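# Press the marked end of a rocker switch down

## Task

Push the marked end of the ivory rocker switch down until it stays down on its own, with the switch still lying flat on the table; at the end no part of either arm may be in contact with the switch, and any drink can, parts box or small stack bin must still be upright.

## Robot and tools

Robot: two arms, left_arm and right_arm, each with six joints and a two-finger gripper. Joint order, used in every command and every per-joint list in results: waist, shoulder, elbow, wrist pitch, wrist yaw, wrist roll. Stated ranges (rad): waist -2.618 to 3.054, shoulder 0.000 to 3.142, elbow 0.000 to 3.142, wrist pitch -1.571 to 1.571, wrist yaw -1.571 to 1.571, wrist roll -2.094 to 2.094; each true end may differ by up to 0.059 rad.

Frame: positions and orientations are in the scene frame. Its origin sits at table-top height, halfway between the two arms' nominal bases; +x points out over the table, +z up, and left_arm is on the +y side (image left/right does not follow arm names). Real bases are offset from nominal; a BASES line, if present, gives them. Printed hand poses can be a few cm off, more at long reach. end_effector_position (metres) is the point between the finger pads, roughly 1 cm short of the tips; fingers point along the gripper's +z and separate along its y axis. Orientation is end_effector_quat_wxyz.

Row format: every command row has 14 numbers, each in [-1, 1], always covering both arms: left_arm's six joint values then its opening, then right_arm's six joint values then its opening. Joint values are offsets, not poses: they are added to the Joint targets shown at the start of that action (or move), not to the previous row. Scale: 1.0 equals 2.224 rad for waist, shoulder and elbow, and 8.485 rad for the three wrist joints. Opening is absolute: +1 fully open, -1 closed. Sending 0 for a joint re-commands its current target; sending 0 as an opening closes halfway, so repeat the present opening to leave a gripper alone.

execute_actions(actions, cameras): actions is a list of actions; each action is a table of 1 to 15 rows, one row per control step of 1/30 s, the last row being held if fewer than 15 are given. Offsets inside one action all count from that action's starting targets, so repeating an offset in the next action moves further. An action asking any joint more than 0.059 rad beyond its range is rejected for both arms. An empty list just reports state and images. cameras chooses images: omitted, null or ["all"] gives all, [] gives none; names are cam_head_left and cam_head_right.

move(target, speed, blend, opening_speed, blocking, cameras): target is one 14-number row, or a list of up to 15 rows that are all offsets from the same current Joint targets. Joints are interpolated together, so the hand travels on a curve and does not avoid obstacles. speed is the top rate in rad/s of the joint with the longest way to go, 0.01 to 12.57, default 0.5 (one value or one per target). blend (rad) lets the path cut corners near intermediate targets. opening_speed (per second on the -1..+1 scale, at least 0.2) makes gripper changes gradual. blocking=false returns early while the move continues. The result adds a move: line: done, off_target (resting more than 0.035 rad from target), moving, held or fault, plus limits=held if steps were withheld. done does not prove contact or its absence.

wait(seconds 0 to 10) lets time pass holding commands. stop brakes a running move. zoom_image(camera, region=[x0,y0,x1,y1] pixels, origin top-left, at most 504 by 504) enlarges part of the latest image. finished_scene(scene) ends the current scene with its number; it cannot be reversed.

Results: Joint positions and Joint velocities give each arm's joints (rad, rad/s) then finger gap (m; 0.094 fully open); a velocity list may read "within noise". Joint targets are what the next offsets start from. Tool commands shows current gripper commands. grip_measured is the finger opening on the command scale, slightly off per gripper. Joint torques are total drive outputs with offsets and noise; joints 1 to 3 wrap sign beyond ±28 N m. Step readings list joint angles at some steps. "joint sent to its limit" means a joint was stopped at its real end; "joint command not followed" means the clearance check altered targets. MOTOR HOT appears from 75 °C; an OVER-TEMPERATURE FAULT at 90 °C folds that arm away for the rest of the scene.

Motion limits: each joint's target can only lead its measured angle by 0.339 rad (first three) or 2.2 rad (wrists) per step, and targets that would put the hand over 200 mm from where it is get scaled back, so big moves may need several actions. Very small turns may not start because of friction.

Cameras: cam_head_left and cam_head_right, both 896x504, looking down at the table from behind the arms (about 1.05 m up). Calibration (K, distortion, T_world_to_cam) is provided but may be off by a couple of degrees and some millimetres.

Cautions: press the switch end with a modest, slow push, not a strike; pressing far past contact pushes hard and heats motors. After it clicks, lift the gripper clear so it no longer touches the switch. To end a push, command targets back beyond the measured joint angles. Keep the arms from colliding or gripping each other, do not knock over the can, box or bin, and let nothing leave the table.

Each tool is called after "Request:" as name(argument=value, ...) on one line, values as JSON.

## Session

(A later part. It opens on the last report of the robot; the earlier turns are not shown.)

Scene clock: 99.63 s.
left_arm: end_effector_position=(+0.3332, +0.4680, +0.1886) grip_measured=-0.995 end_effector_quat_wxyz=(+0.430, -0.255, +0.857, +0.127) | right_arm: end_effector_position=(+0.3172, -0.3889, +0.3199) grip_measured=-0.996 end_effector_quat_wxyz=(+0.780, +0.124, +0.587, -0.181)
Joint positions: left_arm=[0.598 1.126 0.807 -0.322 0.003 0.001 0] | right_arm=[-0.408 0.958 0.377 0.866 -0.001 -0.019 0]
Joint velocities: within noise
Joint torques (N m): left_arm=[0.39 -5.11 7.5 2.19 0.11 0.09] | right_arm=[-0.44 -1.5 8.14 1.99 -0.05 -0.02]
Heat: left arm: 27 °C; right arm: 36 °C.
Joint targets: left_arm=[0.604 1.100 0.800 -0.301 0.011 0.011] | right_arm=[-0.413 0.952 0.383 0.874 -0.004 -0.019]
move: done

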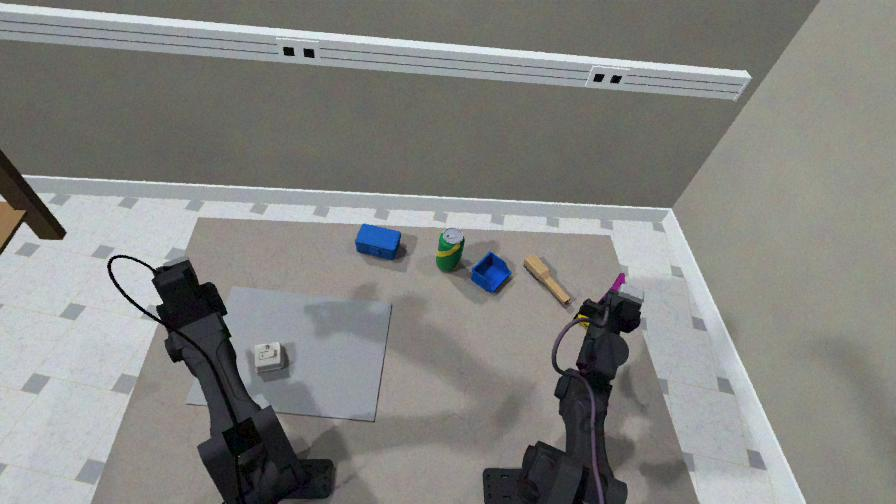

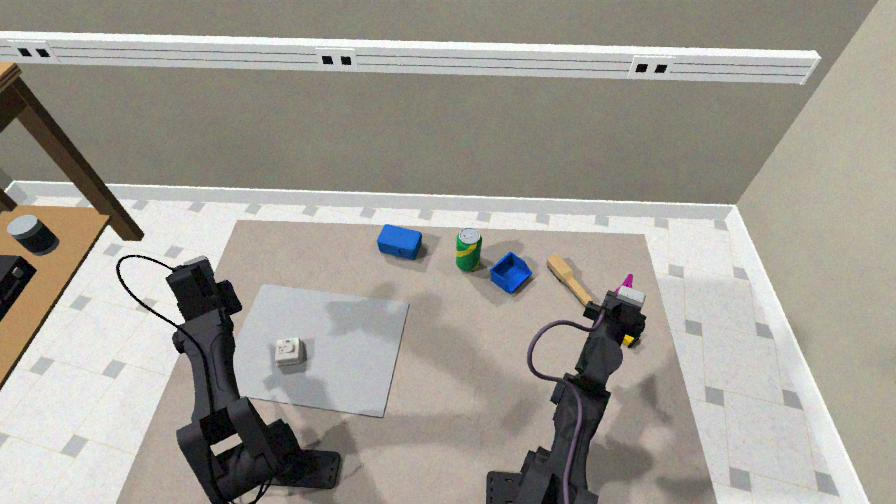

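Request:
move(target=[-0.05, 0, 0, 0.05, 0, 0.1851, -1.0, 0, 0, 0, 0, 0, 0, -1.0], speed=1.2)

Scene clock: 103.80 s.
left_arm: end_effector_position=(+0.3899, +0.4576, +0.2845) grip_measured=-0.995 end_effector_quat_wxyz=(+0.325, +0.407, +0.664, +0.537) | right_arm: end_effector_position=(+0.3172, -0.3889, +0.3199) grip_measured=-0.996 end_effector_quat_wxyz=(+0.780, +0.124, +0.587, -0.181)
Joint positions: left_arm=[0.499 1.126 0.807 0.105 0.003 1.578 0] | right_arm=[-0.408 0.958 0.377 0.866 -0.001 -0.019 0]
Joint velocities: within noise
Joint torques (N m): left_arm=[-0.54 -5.34 7.75 2.37 0.1 0.02] | right_arm=[-0.43 -1.48 8.16 1.99 -0.05 -0.02]
Heat: left arm: 27 °C; right arm: 36 °C.
Joint targets: left_arm=[0.492 1.100 0.800 0.123 0.011 1.581] | right_arm=[-0.413 0.952 0.383 0.874 -0.004 -0.019]
move: done

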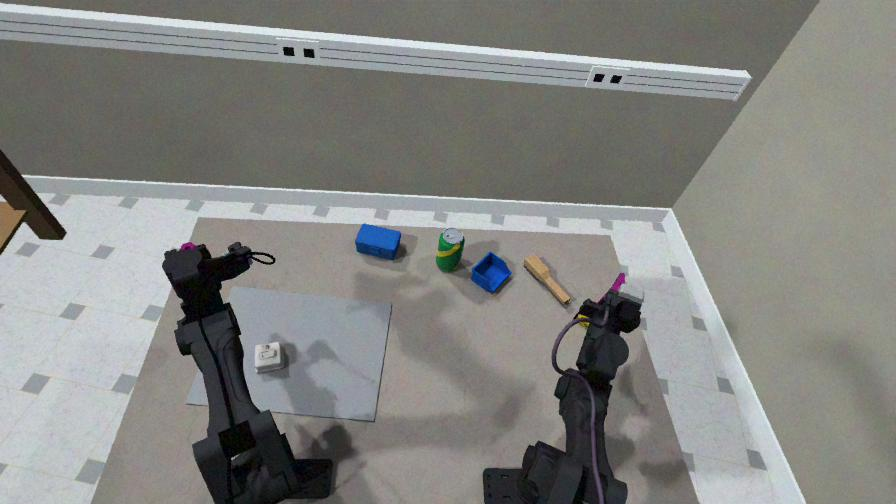

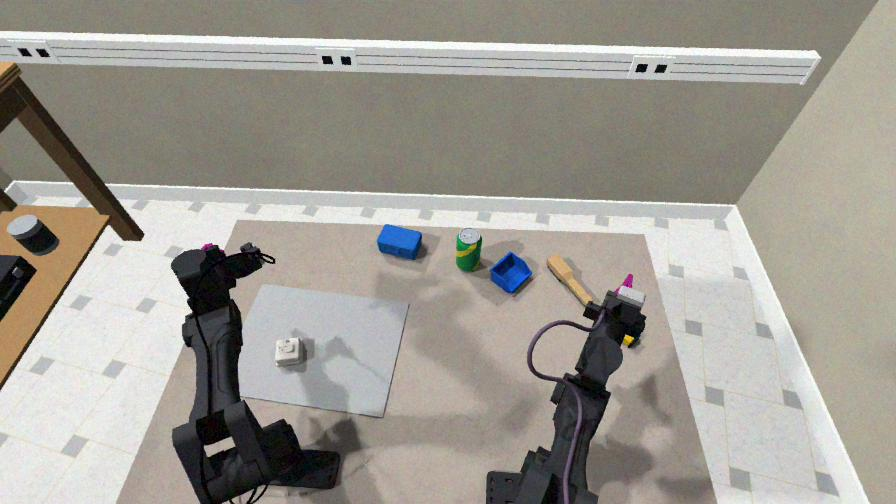

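Request:
move(target=[0, 0, 0, 0, 0.145, -0.1851, -1.0, 0, 0, 0, 0, 0, 0, -1.0], speed=1.2)

Request:
zoom_image(camera="cam_head_right", region=[190, 220, 300, 290])

Request:
zoom_image(camera="cam_head_left", region=[180, 220, 290, 290])

Scene clock: 108.33 s.
left_arm: end_effector_position=(+0.3651, +0.2562, +0.3100) grip_measured=-0.995 end_effector_quat_wxyz=(+0.609, +0.207, +0.702, -0.306) | right_arm: end_effector_position=(+0.3172, -0.3889, +0.3199) grip_measured=-0.996 end_effector_quat_wxyz=(+0.780, +0.124, +0.587, -0.181)
Joint positions: left_arm=[0.499 1.126 0.807 0.109 1.226 0.019 0] | right_arm=[-0.408 0.958 0.377 0.866 -0.001 -0.019 0]
Joint velocities: within noise
Joint torques (N m): left_arm=[-0.58 -4.88 7.2 1.89 0.36 -0.14] | right_arm=[-0.44 -1.5 8.14 1.99 -0.05 -0.02]
Heat: left arm: 29 °C; right arm: 36 °C.
Joint targets: left_arm=[0.492 1.100 0.800 0.123 1.241 0.011] | right_arm=[-0.413 0.952 0.383 0.874 -0.004 -0.019]
move: done

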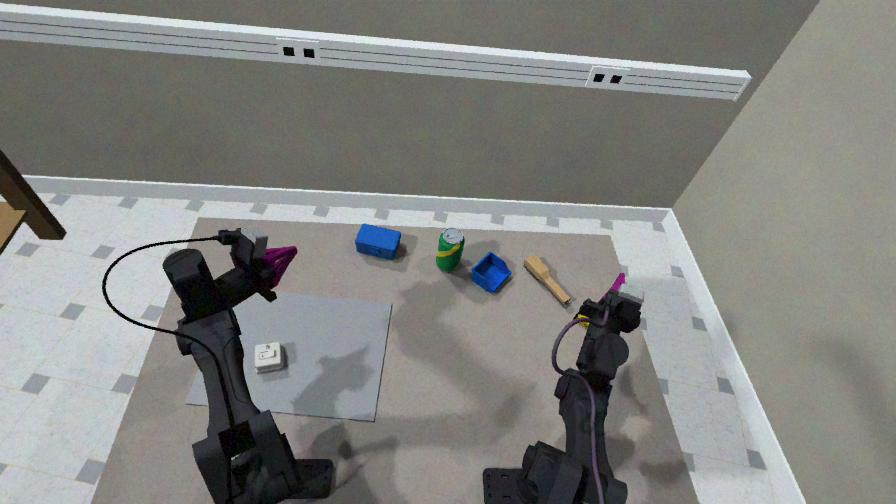

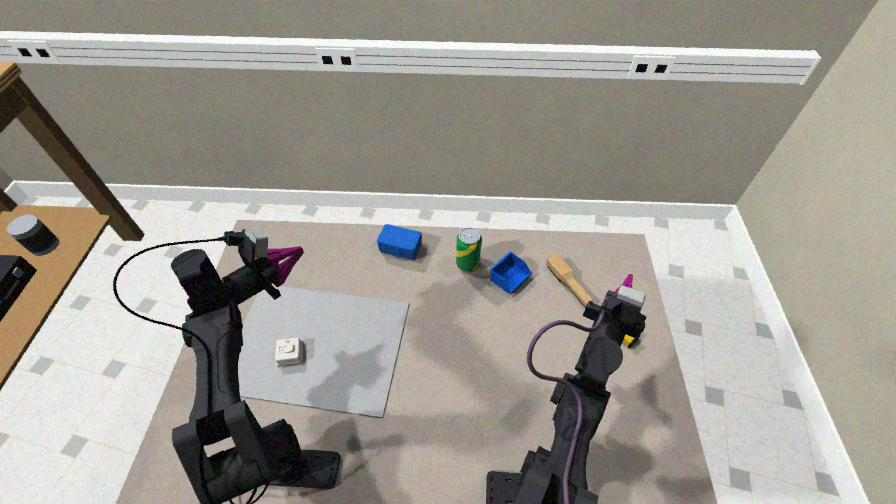

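Scaled by 4.582 from the camera's 896x504 image, which has a finer 1280x720 frame.

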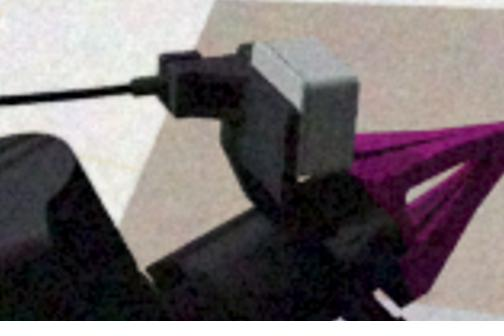

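Scaled by 4.582 from the camera's 896x504 image, which has a finer 1280x720 frame.

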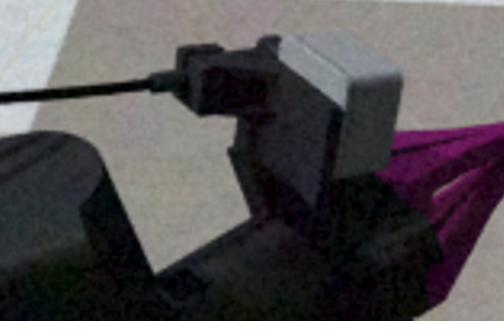

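Request:
zoom_image(camera="cam_head_left", region=[240, 230, 310, 300])

Request:
zoom_image(camera="cam_head_right", region=[250, 230, 320, 300])

Scaled by 7.200 from the camera's 896x504 image, which has a finer 1280x720 frame.

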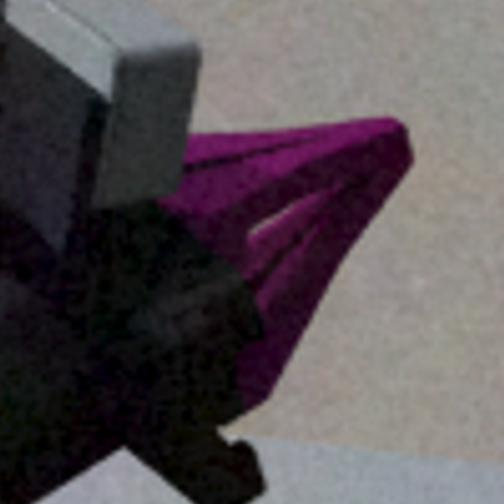

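Scaled by 7.200 from the camera's 896x504 image, which has a finer 1280x720 frame.

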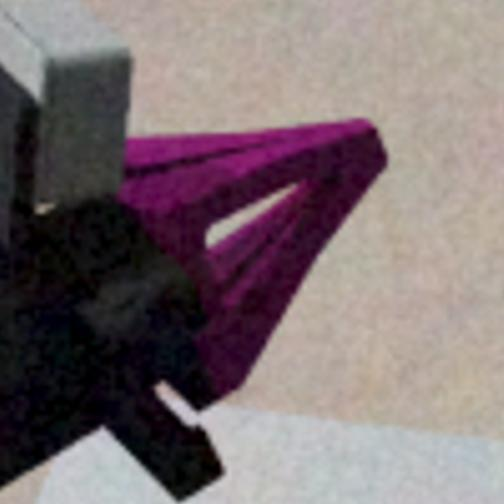

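Request:
move(target=[[-0.1866, 0.4744, 0.5546, -0.1853, -0.1463, -0.0013, -1.0, 0.1665, 0.5058, 0.6904, -0.2695, 0.0005, 0.0022, -1.0], [-0.1866, 0.4744, 0.4474, -0.1572, -0.1463, -0.0013, -1.0, 0.1665, 0.5097, 0.5890, -0.2419, 0.0005, 0.0022, -1.0]], speed=[1.5, 0.4])

Request:
zoom_image(camera="cam_head_left", region=[270, 240, 360, 330])

Request:
zoom_image(camera="cam_head_right", region=[270, 240, 360, 330])

Request:
zoom_image(camera="cam_head_left", region=[490, 250, 580, 340])

Request:
zoom_image(camera="cam_head_right", region=[490, 250, 580, 340])

Scene clock: 170.23 s.
left_arm: end_effector_position=(+0.4485, +0.2968, +0.0699) grip_measured=-0.995 end_effector_quat_wxyz=(+0.006, -0.027, +1.000, -0.005) | right_arm: end_effector_position=(+0.4053, -0.2716, +0.0732) grip_measured=-0.996 end_effector_quat_wxyz=(+0.012, +0.033, +0.999, +0.000)
Joint positions: left_arm=[0.08 2.133 1.799 -1.226 0.01 0.009 0] | right_arm=[-0.042 2.066 1.709 -1.191 -0.001 -0.006 0]
Joint velocities: within noise
Joint torques (N m): left_arm=[-0.25 -8.88 6.46 0.69 -0.12 -0.11] | right_arm=[-0.03 -8.01 5.23 0.49 0.01 0.04]
Heat: left arm: 30 °C; right arm: 37 °C.
Joint targets: left_arm=[0.077 2.156 1.795 -1.211 0.000 0.000] | right_arm=[-0.042 2.085 1.693 -1.179 0.000 0.000]
move: done

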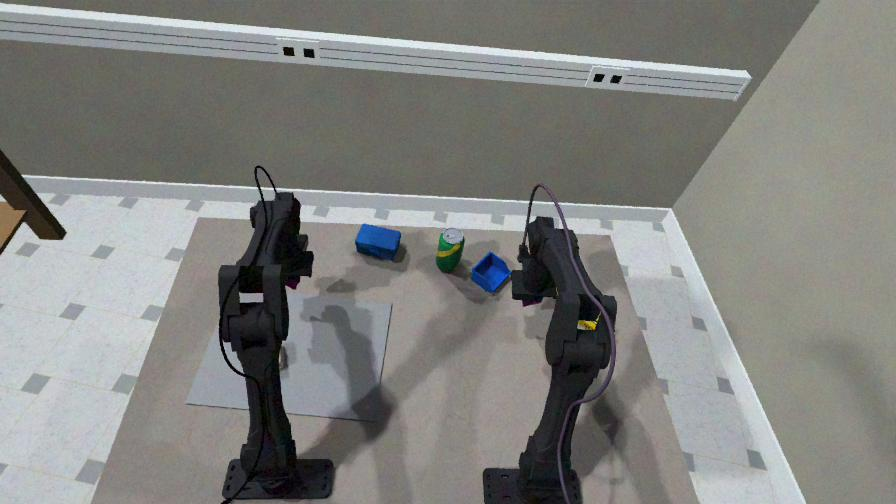

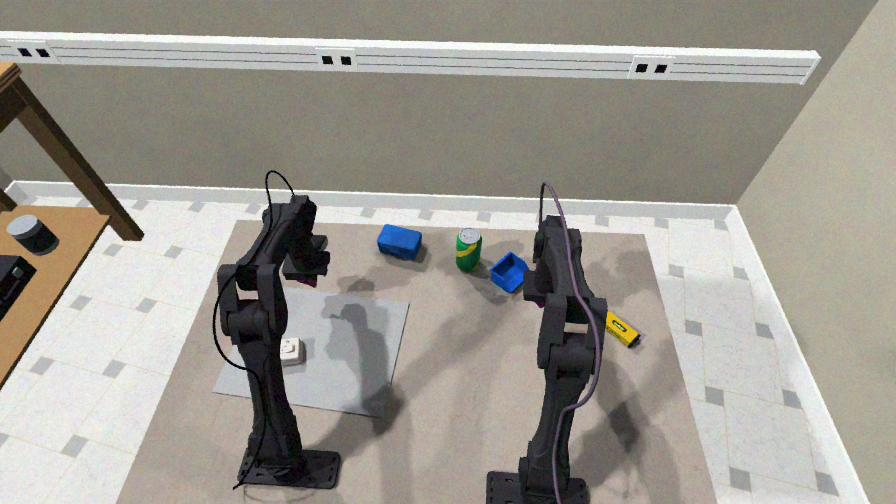

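Scaled by 5.600 from the camera's 896x504 image, which has a finer 1280x720 frame.

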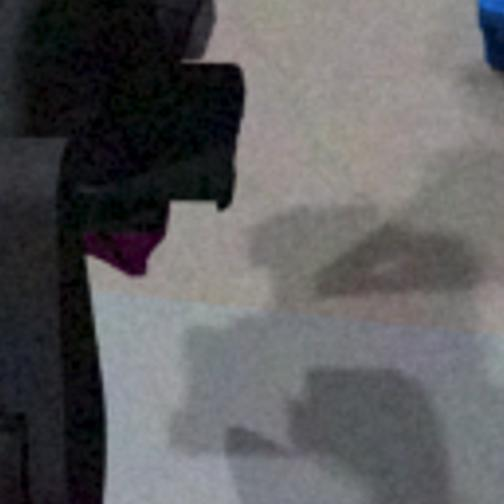

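Scaled by 5.600 from the camera's 896x504 image, which has a finer 1280x720 frame.

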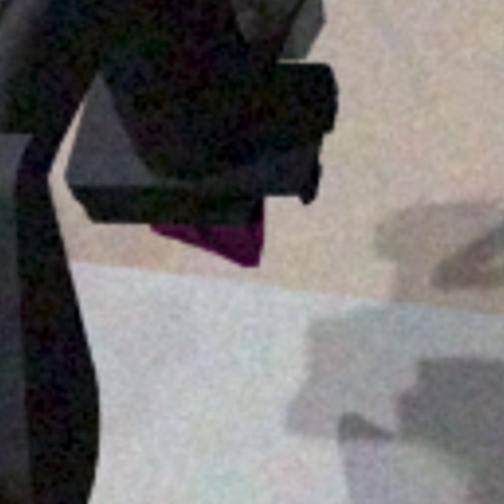

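Scaled by 5.600 from the camera's 896x504 image, which has a finer 1280x720 frame.

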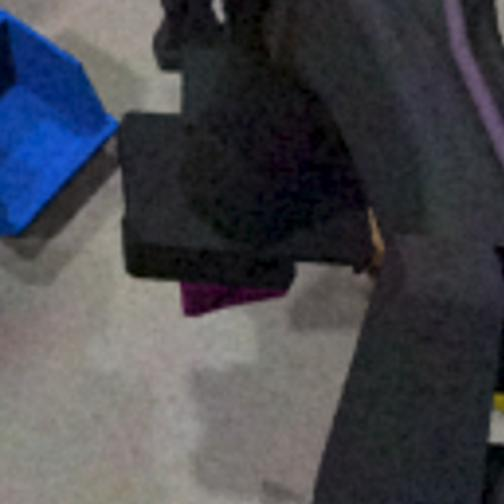

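Scaled by 5.600 from the camera's 896x504 image, which has a finer 1280x720 frame.

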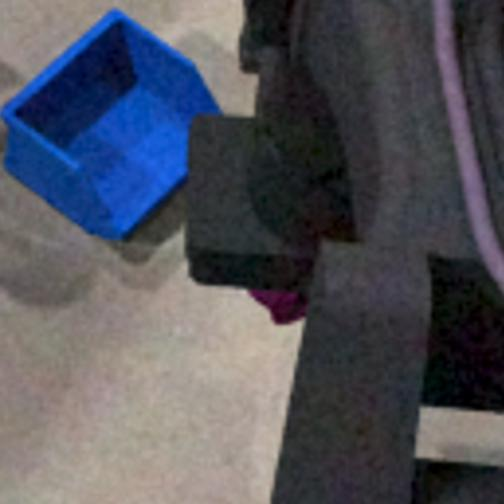

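Request:
move(target=[[-0.2741, -0.1621, -0.1210, -0.0107, 0, 0, -1.0, -0.1170, -0.1967, -0.1493, -0.0124, 0, 0, -1.0], [-0.2741, -0.1451, -0.2172, 0.0190, 0, 0, -1.0, -0.1170, -0.1773, -0.2459, 0.0180, 0, 0, -1.0]], speed=[0.8, 0.4])

Request:
zoom_image(camera="cam_head_left", region=[350, 280, 440, 370])

Request:
zoom_image(camera="cam_head_right", region=[350, 280, 440, 370])

Request:
zoom_image(camera="cam_head_left", region=[530, 300, 620, 390])

Request:
zoom_image(camera="cam_head_right", region=[540, 300, 630, 390])

Scene clock: 189.73 s.
left_arm: end_effector_position=(+0.3141, +0.0992, +0.0568) grip_measured=-0.995 end_effector_quat_wxyz=(-0.005, +0.278, +0.961, +0.000) | right_arm: end_effector_position=(+0.2839, -0.3389, +0.0645) grip_measured=-0.996 end_effector_quat_wxyz=(+0.009, +0.162, +0.987, -0.001)
Joint positions: left_arm=[-0.538 1.831 1.316 -1.065 0.002 0.008 0] | right_arm=[-0.302 1.677 1.163 -1.039 -0.001 -0.006 0]
Joint velocities: within noise
Joint torques (N m): left_arm=[0.44 -7.71 6.13 0.63 -0.02 -0.11] | right_arm=[-0.08 -4.96 5.03 0.48 0 0.03]
Heat: left arm: 28 °C; right arm: 35 °C.
Joint targets: left_arm=[-0.532 1.833 1.312 -1.050 0.000 0.000] | right_arm=[-0.303 1.691 1.147 -1.026 0.000 0.000]
move: done

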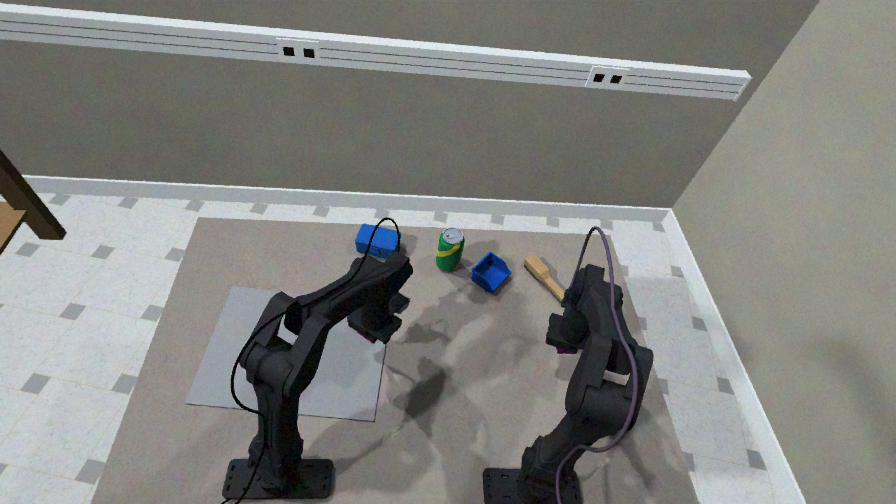

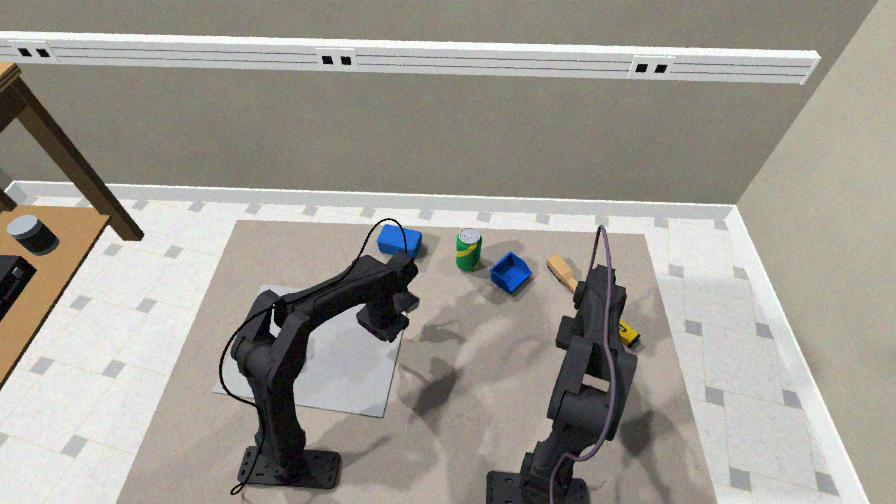

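Scaled by 5.600 from the camera's 896x504 image, which has a finer 1280x720 frame.

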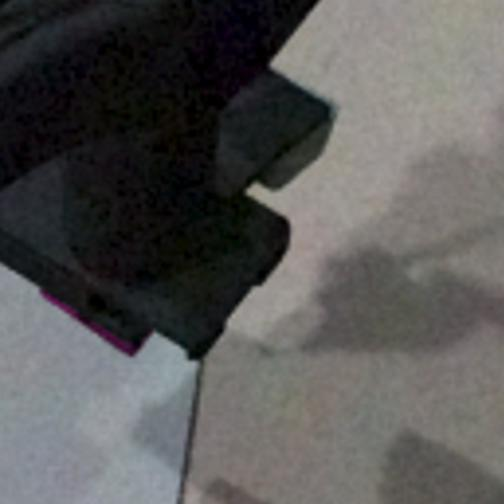

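Scaled by 5.600 from the camera's 896x504 image, which has a finer 1280x720 frame.

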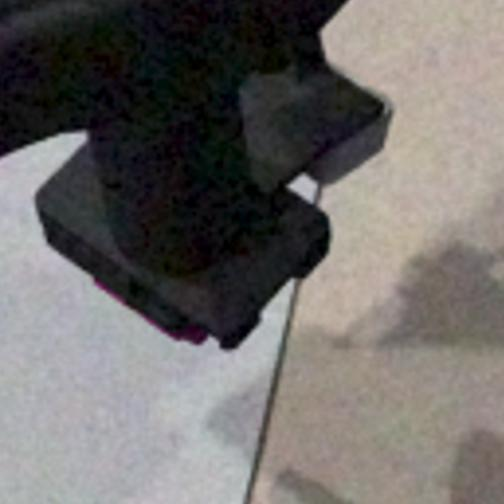

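Scaled by 5.600 from the camera's 896x504 image, which has a finer 1280x720 frame.

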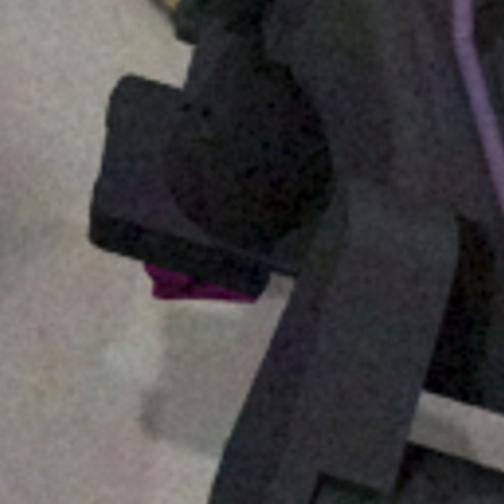

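Scaled by 5.600 from the camera's 896x504 image, which has a finer 1280x720 frame.

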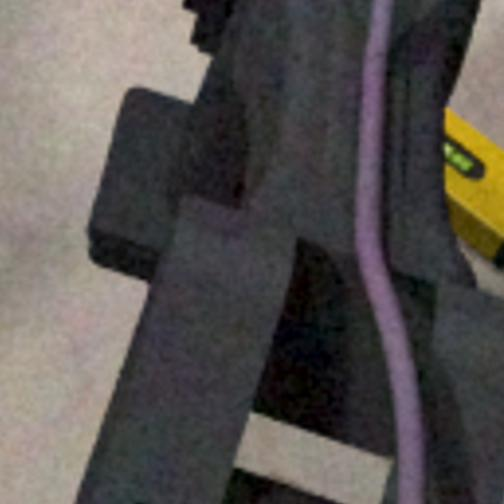

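Request:
move(target=[[0.3341, -0.1183, -0.0243, -0.0250, 0, 0, -1.0, 0.0688, -0.1983, -0.1335, 0.0738, 0, 0, -1.0], [0.3341, -0.1183, -0.1142, -0.0014, 0, 0, -1.0, 0.1308, -0.0625, -0.3435, 0.2238, -0.0005, -0.0022, -1.0]], speed=[1.0, 1.0])

Request:
zoom_image(camera="cam_head_right", region=[250, 310, 330, 375])

Scene clock: 238.30 s.
left_arm: end_effector_position=(+0.2884, +0.3226, +0.0607) grip_measured=-0.995 end_effector_quat_wxyz=(-0.021, -0.093, +0.995, -0.002) | right_arm: end_effector_position=(+0.4102, -0.2614, +0.1117) grip_measured=-0.996 end_effector_quat_wxyz=(+0.594, +0.011, +0.804, -0.018)
Joint positions: left_arm=[0.211 1.6 1.064 -1.076 -0.001 0.007 0] | right_arm=[-0.016 1.539 0.399 0.842 0 -0.017 0]
Joint velocities: within noise
Joint torques (N m): left_arm=[-0.01 -8.21 5.94 0.58 0.01 -0.1] | right_arm=[0.36 -3.52 4.6 2.45 -0.05 -0.04]
Heat: left arm: 27 °C; right arm: 34 °C.
Joint targets: left_arm=[0.211 1.570 1.058 -1.061 0.000 0.000] | right_arm=[-0.012 1.552 0.382 0.872 -0.004 -0.019]
move: done

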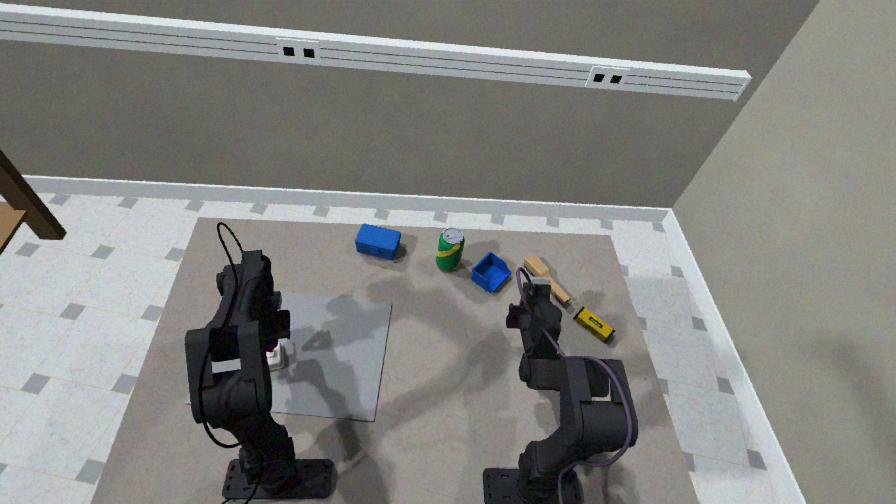

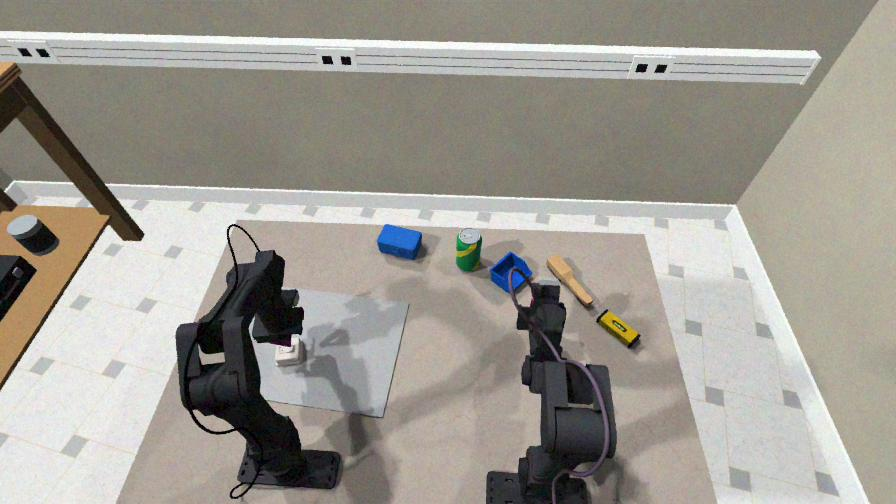

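Scaled by 6.300 from the camera's 896x504 image, which has a finer 1280x720 frame.

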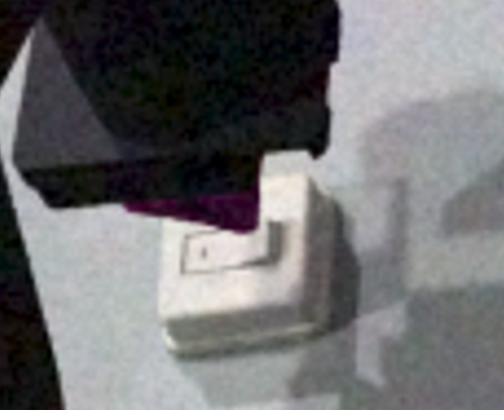

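Request:
move(target=[[0, 0.0319, -0.0629, 0.0246, 0, 0, -1.0, 0, 0, 0, 0, 0, 0, -1.0], [0, 0, 0.09, -0.0236, 0, 0, -1.0, 0, 0, 0, 0, 0, 0, -1.0]], speed=[0.2, 0.8])

Request:
zoom_image(camera="cam_head_right", region=[250, 310, 330, 375])

Request:
zoom_image(camera="cam_head_left", region=[230, 320, 310, 385])

Scene clock: 243.47 s.
left_arm: end_effector_position=(+0.2964, +0.3237, +0.1035) grip_measured=-0.995 end_effector_quat_wxyz=(-0.022, -0.093, +0.995, -0.003) | right_arm: end_effector_position=(+0.4103, -0.2614, +0.1120) grip_measured=-0.996 end_effector_quat_wxyz=(+0.594, +0.011, +0.804, -0.018)
Joint positions: left_arm=[0.211 1.599 1.237 -1.252 0.002 0.007 0] | right_arm=[-0.016 1.539 0.399 0.843 0 -0.017 0]
Joint velocities: within noise
Joint torques (N m): left_arm=[-0.14 -8.35 8.69 0.35 -0.02 -0.13] | right_arm=[0.36 -3.52 4.6 2.42 -0.06 -0.04]
Heat: left arm: 27 °C; right arm: 35 °C.
Joint targets: left_arm=[0.211 1.570 1.258 -1.261 0.000 0.000] | right_arm=[-0.012 1.552 0.382 0.872 -0.004 -0.019]
move: done

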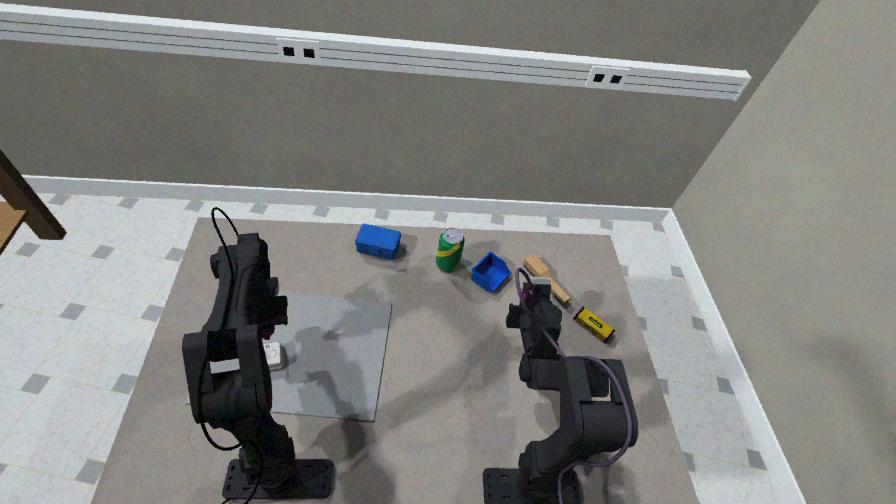

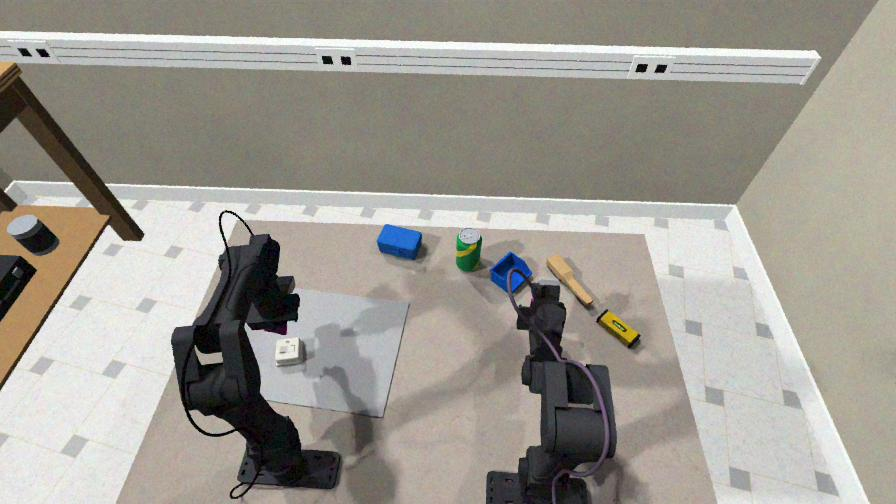

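Scaled by 6.300 from the camera's 896x504 image, which has a finer 1280x720 frame.

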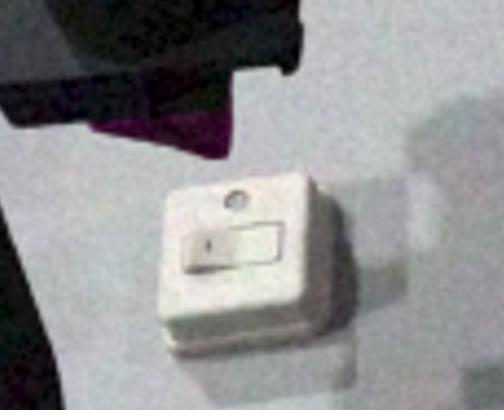

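Scaled by 6.300 from the camera's 896x504 image, which has a finer 1280x720 frame.

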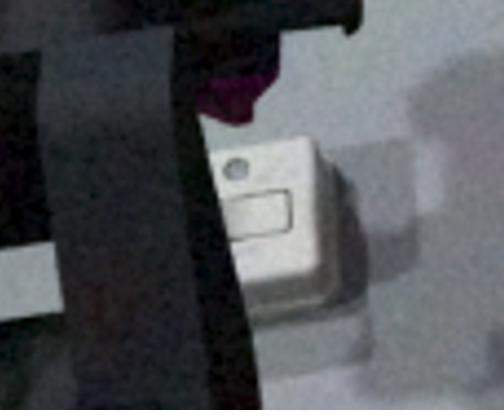

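Request:
move(target=[[-0.045, -0.1439, -0.2284, 0.1486, 0, 0, -1.0, 0, 0, 0, 0, 0, 0, -1.0], [-0.0881, -0.0126, -0.4074, 0.2564, -0.0167, -0.0053, -1.0, 0, 0, 0, 0, 0, 0, -1.0]], speed=1.5, blend=0.2)

Scene clock: 249.70 s.
left_arm: end_effector_position=(+0.4315, +0.2971, +0.1115) grip_measured=-0.995 end_effector_quat_wxyz=(+0.601, -0.054, +0.796, +0.042) | right_arm: end_effector_position=(+0.4104, -0.2614, +0.1120) grip_measured=-0.996 end_effector_quat_wxyz=(+0.594, +0.011, +0.804, -0.018)
Joint positions: left_arm=[0.021 1.529 0.356 0.893 -0.128 -0.035 0] | right_arm=[-0.016 1.539 0.399 0.844 0 -0.017 0]
Joint velocities: within noise
Joint torques (N m): left_arm=[-0.53 -3.6 5.68 2.41 -0.16 -0.13] | right_arm=[0.36 -3.52 4.6 2.42 -0.05 -0.04]
Heat: left arm: 28 °C; right arm: 37 °C.
Joint targets: left_arm=[0.015 1.542 0.352 0.914 -0.142 -0.045] | right_arm=[-0.012 1.552 0.382 0.873 -0.004 -0.019]
move: done

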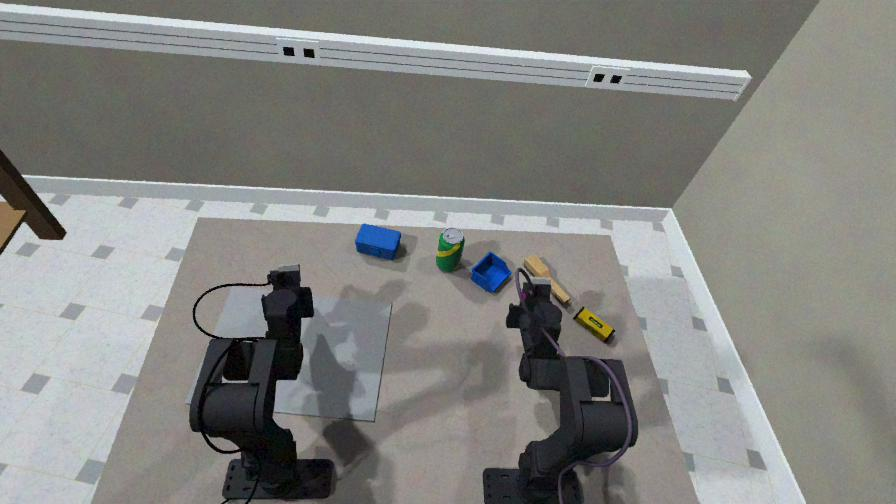

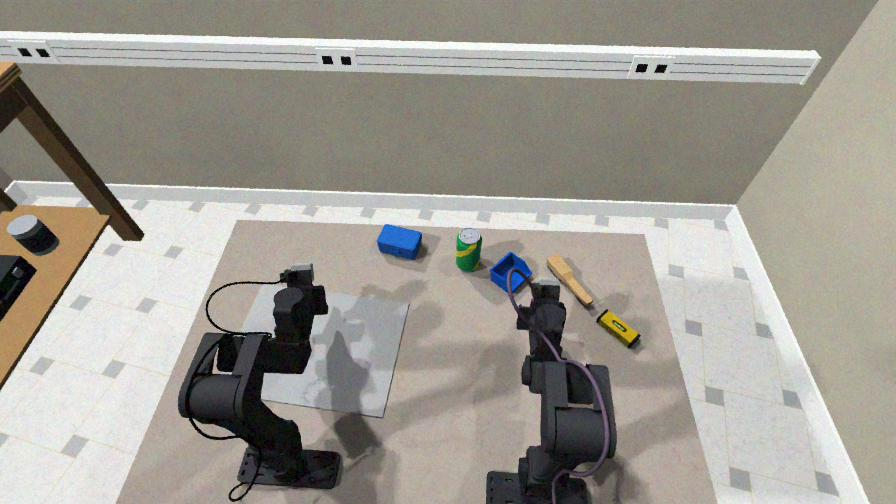

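Request:
move(target=[[0.0832, -0.1313, 0.2014, -0.1195, 0.0167, 0.0053, -1.0, 0, 0, 0, 0, 0, 0, -1.0], [0.1246, 0.0198, 0.4141, -0.2565, 0.0167, 0.0053, -1.0, 0, 0, 0, 0, 0, 0, -1.0], [0.1246, 0.0324, 0.2992, -0.2230, 0.0167, 0.0053, -1.0, 0, 0, 0, 0, 0, 0, -1.0], [0.1246, 0.0513, 0.2617, -0.2082, 0.0167, 0.0053, -1.0, 0, 0, 0, 0, 0, 0, -1.0], [0.1246, 0.0198, 0.4141, -0.2565, 0.0167, 0.0053, -1.0, 0, 0, 0, 0, 0, 0, -1.0], [0.2630, -0.1987, 0.2014, -0.1431, 0.0167, 0.0053, -1.0, 0, 0, 0, 0, 0, 0, -1.0]], speed=[2.0, 2.0, 0.6, 0.2, 0.8, 1.5], blend=[0.3, 0.1, 0.02, 0, 0.1, 0])

Request:
zoom_image(camera="cam_head_right", region=[250, 310, 330, 375])

Scene clock: 258.17 s.
left_arm: end_effector_position=(+0.3328, +0.4684, +0.1904) grip_measured=-0.995 end_effector_quat_wxyz=(+0.432, -0.259, +0.854, +0.129) | right_arm: end_effector_position=(+0.4104, -0.2614, +0.1120) grip_measured=-0.996 end_effector_quat_wxyz=(+0.594, +0.011, +0.804, -0.018)
Joint positions: left_arm=[0.594 1.122 0.808 -0.321 -0.007 -0.009 0] | right_arm=[-0.016 1.539 0.399 0.844 0 -0.017 0]
Joint velocities: within noise
Joint torques (N m): left_arm=[0.46 -4.75 7.51 2.2 0.08 0.09] | right_arm=[0.35 -3.51 4.59 2.42 -0.06 -0.04]
Heat: left arm: 28 °C; right arm: 38 °C.
Joint targets: left_arm=[0.600 1.100 0.800 -0.300 0.000 0.000] | right_arm=[-0.012 1.552 0.382 0.872 -0.004 -0.019]
move: done

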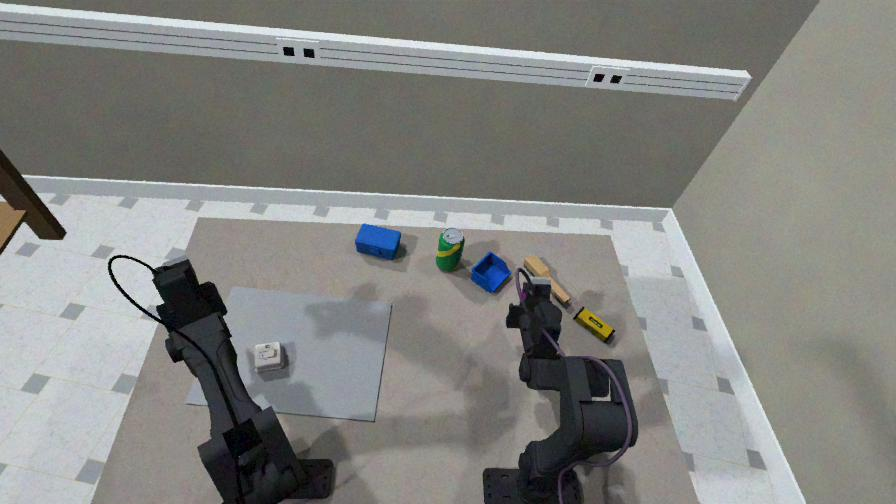

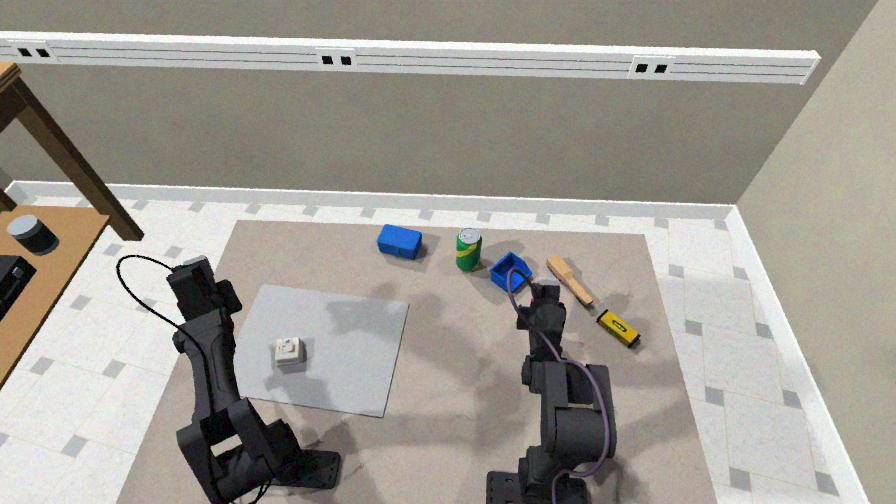

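Scaled by 6.300 from the camera's 896x504 image, which has a finer 1280x720 frame.

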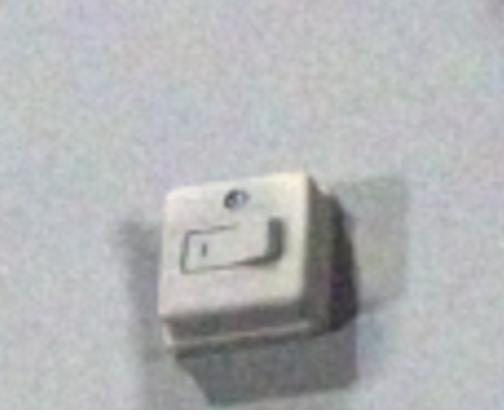

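Request:
move(target=[[-0.5980, 0.3714, 0.3925, -0.1205, 0, 0, -1.0, 0, 0, 0, 0, 0, 0, -1.0], [-0.5980, 0.3907, 0.2552, -0.0793, 0, 0, -1.0, 0, 0, 0, 0, 0, 0, -1.0]], speed=[1.2, 0.4], blend=[0.05, 0])

Request:
zoom_image(camera="cam_head_right", region=[370, 310, 450, 375])

Request:
zoom_image(camera="cam_head_left", region=[360, 310, 440, 375])

Scene clock: 270.23 s.
left_arm: end_effector_position=(+0.2949, +0.0286, +0.0313) grip_measured=-0.995 end_effector_quat_wxyz=(+0.001, +0.364, +0.931, -0.001) | right_arm: end_effector_position=(+0.4104, -0.2614, +0.1120) grip_measured=-0.996 end_effector_quat_wxyz=(+0.594, +0.011, +0.804, -0.018)
Joint positions: left_arm=[-0.736 1.951 1.371 -0.988 0.002 -0.009 0] | right_arm=[-0.016 1.539 0.399 0.844 0 -0.017 0]
Joint velocities: within noise
Joint torques (N m): left_arm=[0.55 -7.41 6.17 0.68 -0.01 0.06] | right_arm=[0.36 -3.51 4.59 2.42 -0.05 -0.04]
Heat: left arm: 30 °C; right arm: 40 °C.
Joint targets: left_arm=[-0.730 1.969 1.367 -0.973 0.000 0.000] | right_arm=[-0.012 1.552 0.382 0.872 -0.004 -0.019]
move: done

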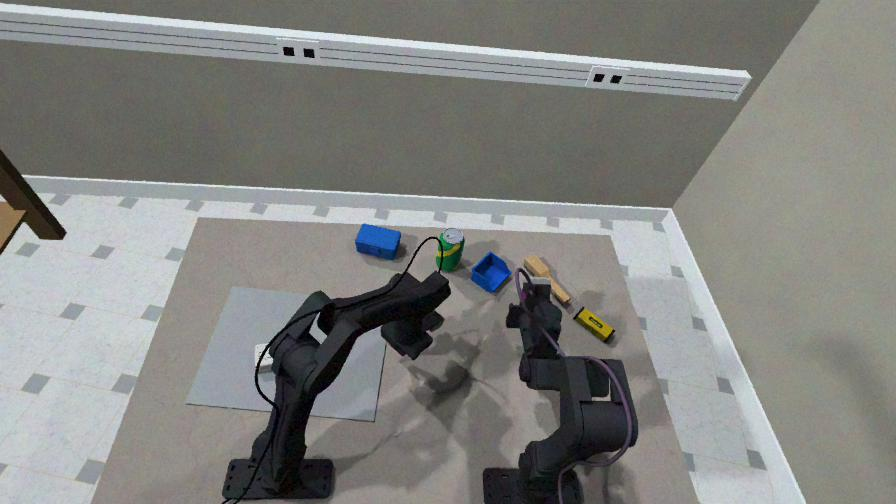

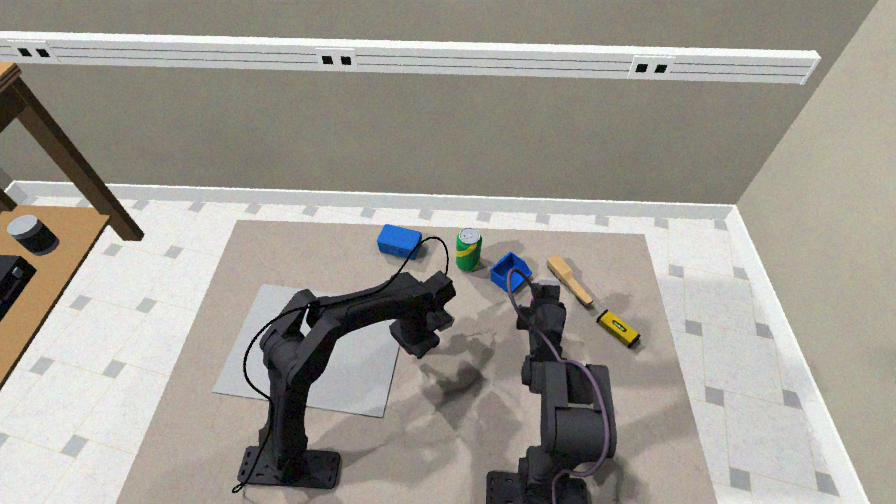

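Scaled by 6.300 from the camera's 896x504 image, which has a finer 1280x720 frame.

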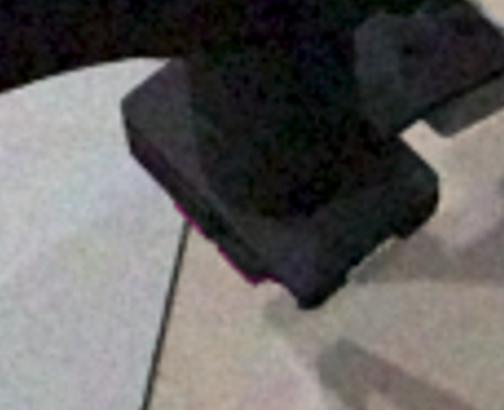

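Scaled by 6.300 from the camera's 896x504 image, which has a finer 1280x720 frame.

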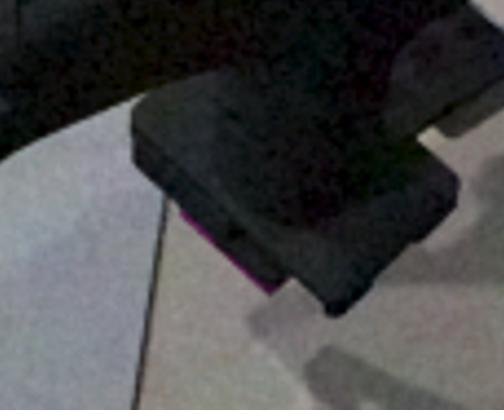

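Request:
move(target=[0, 0.0063, -0.0155, 0.0057, 0, 0, -1.0, 0, 0, 0, 0, 0, 0, -1.0], speed=0.15, cameras=[])

Request:
move(target=[0, 0.0019, -0.0048, 0.0018, 0, 0, -1.0, 0, 0, 0, 0, 0, 0, -1.0], speed=0.15, cameras=[])

Request:
move(target=[0, 0.0019, -0.0048, 0.0018, 0, 0, -1.0, 0, 0, 0, 0, 0, 0, -1.0], speed=0.15, cameras=[])

Scene clock: 272.97 s.
left_arm: end_effector_position=(+0.2950, +0.0286, +0.0201) grip_measured=-0.995 end_effector_quat_wxyz=(+0.003, +0.364, +0.931, -0.002) | right_arm: end_effector_position=(+0.4104, -0.2614, +0.1120) grip_measured=-0.996 end_effector_quat_wxyz=(+0.594, +0.011, +0.804, -0.018)
Joint positions: left_arm=[-0.736 1.961 1.338 -0.94 0.002 -0.009 0] | right_arm=[-0.016 1.539 0.399 0.844 0 -0.017 0]
Joint velocities: within noise
Joint torques (N m): left_arm=[0.42 -7.05 5.91 0.72 0 0.07] | right_arm=[0.35 -3.52 4.59 2.42 -0.05 -0.04]
Heat: left arm: 30 °C; right arm: 40 °C.
Joint targets: left_arm=[-0.730 1.983 1.333 -0.925 0.000 0.000] | right_arm=[-0.012 1.552 0.382 0.872 -0.004 -0.019]
move: done
No camera images: "cameras" was empty.

Scene clock: 273.80 s.
left_arm: end_effector_position=(+0.2953, +0.0282, +0.0179) grip_measured=-0.995 end_effector_quat_wxyz=(+0.006, +0.364, +0.931, -0.003) | right_arm: end_effector_position=(+0.4104, -0.2614, +0.1120) grip_measured=-0.996 end_effector_quat_wxyz=(+0.594, +0.011, +0.804, -0.018)
Joint positions: left_arm=[-0.736 1.961 1.329 -0.925 0.002 -0.009 0] | right_arm=[-0.016 1.539 0.399 0.844 0 -0.017 0]
Joint velocities: within noise
Joint torques (N m): left_arm=[0.46 -6.79 5.81 0.71 0.01 0.07] | right_arm=[0.38 -3.52 4.6 2.42 -0.05 -0.04]
Heat: left arm: 29 °C; right arm: 40 °C.
Joint targets: left_arm=[-0.730 1.987 1.322 -0.910 0.000 0.000] | right_arm=[-0.012 1.552 0.382 0.872 -0.004 -0.019]
move: done
No camera images: "cameras" was empty.

Scene clock: 274.67 s.
left_arm: end_effector_position=(+0.2947, +0.0288, +0.0127) grip_measured=-0.995 end_effector_quat_wxyz=(+0.004, +0.364, +0.931, -0.003) | right_arm: end_effector_position=(+0.4104, -0.2614, +0.1120) grip_measured=-0.996 end_effector_quat_wxyz=(+0.594, +0.011, +0.804, -0.018)
Joint positions: left_arm=[-0.736 1.969 1.318 -0.91 0.002 -0.009 0] | right_arm=[-0.016 1.539 0.399 0.844 0 -0.017 0]
Joint velocities: within noise
Joint torques (N m): left_arm=[0.49 -7.12 5.76 0.71 -0.01 0.08] | right_arm=[0.36 -3.52 4.6 2.42 -0.05 -0.04]
Heat: left arm: 29 °C; right arm: 40 °C.
Joint targets: left_arm=[-0.730 1.991 1.312 -0.894 0.000 0.000] | right_arm=[-0.012 1.552 0.382 0.872 -0.004 -0.019]
move: done
No camera images: "cameras" was empty.


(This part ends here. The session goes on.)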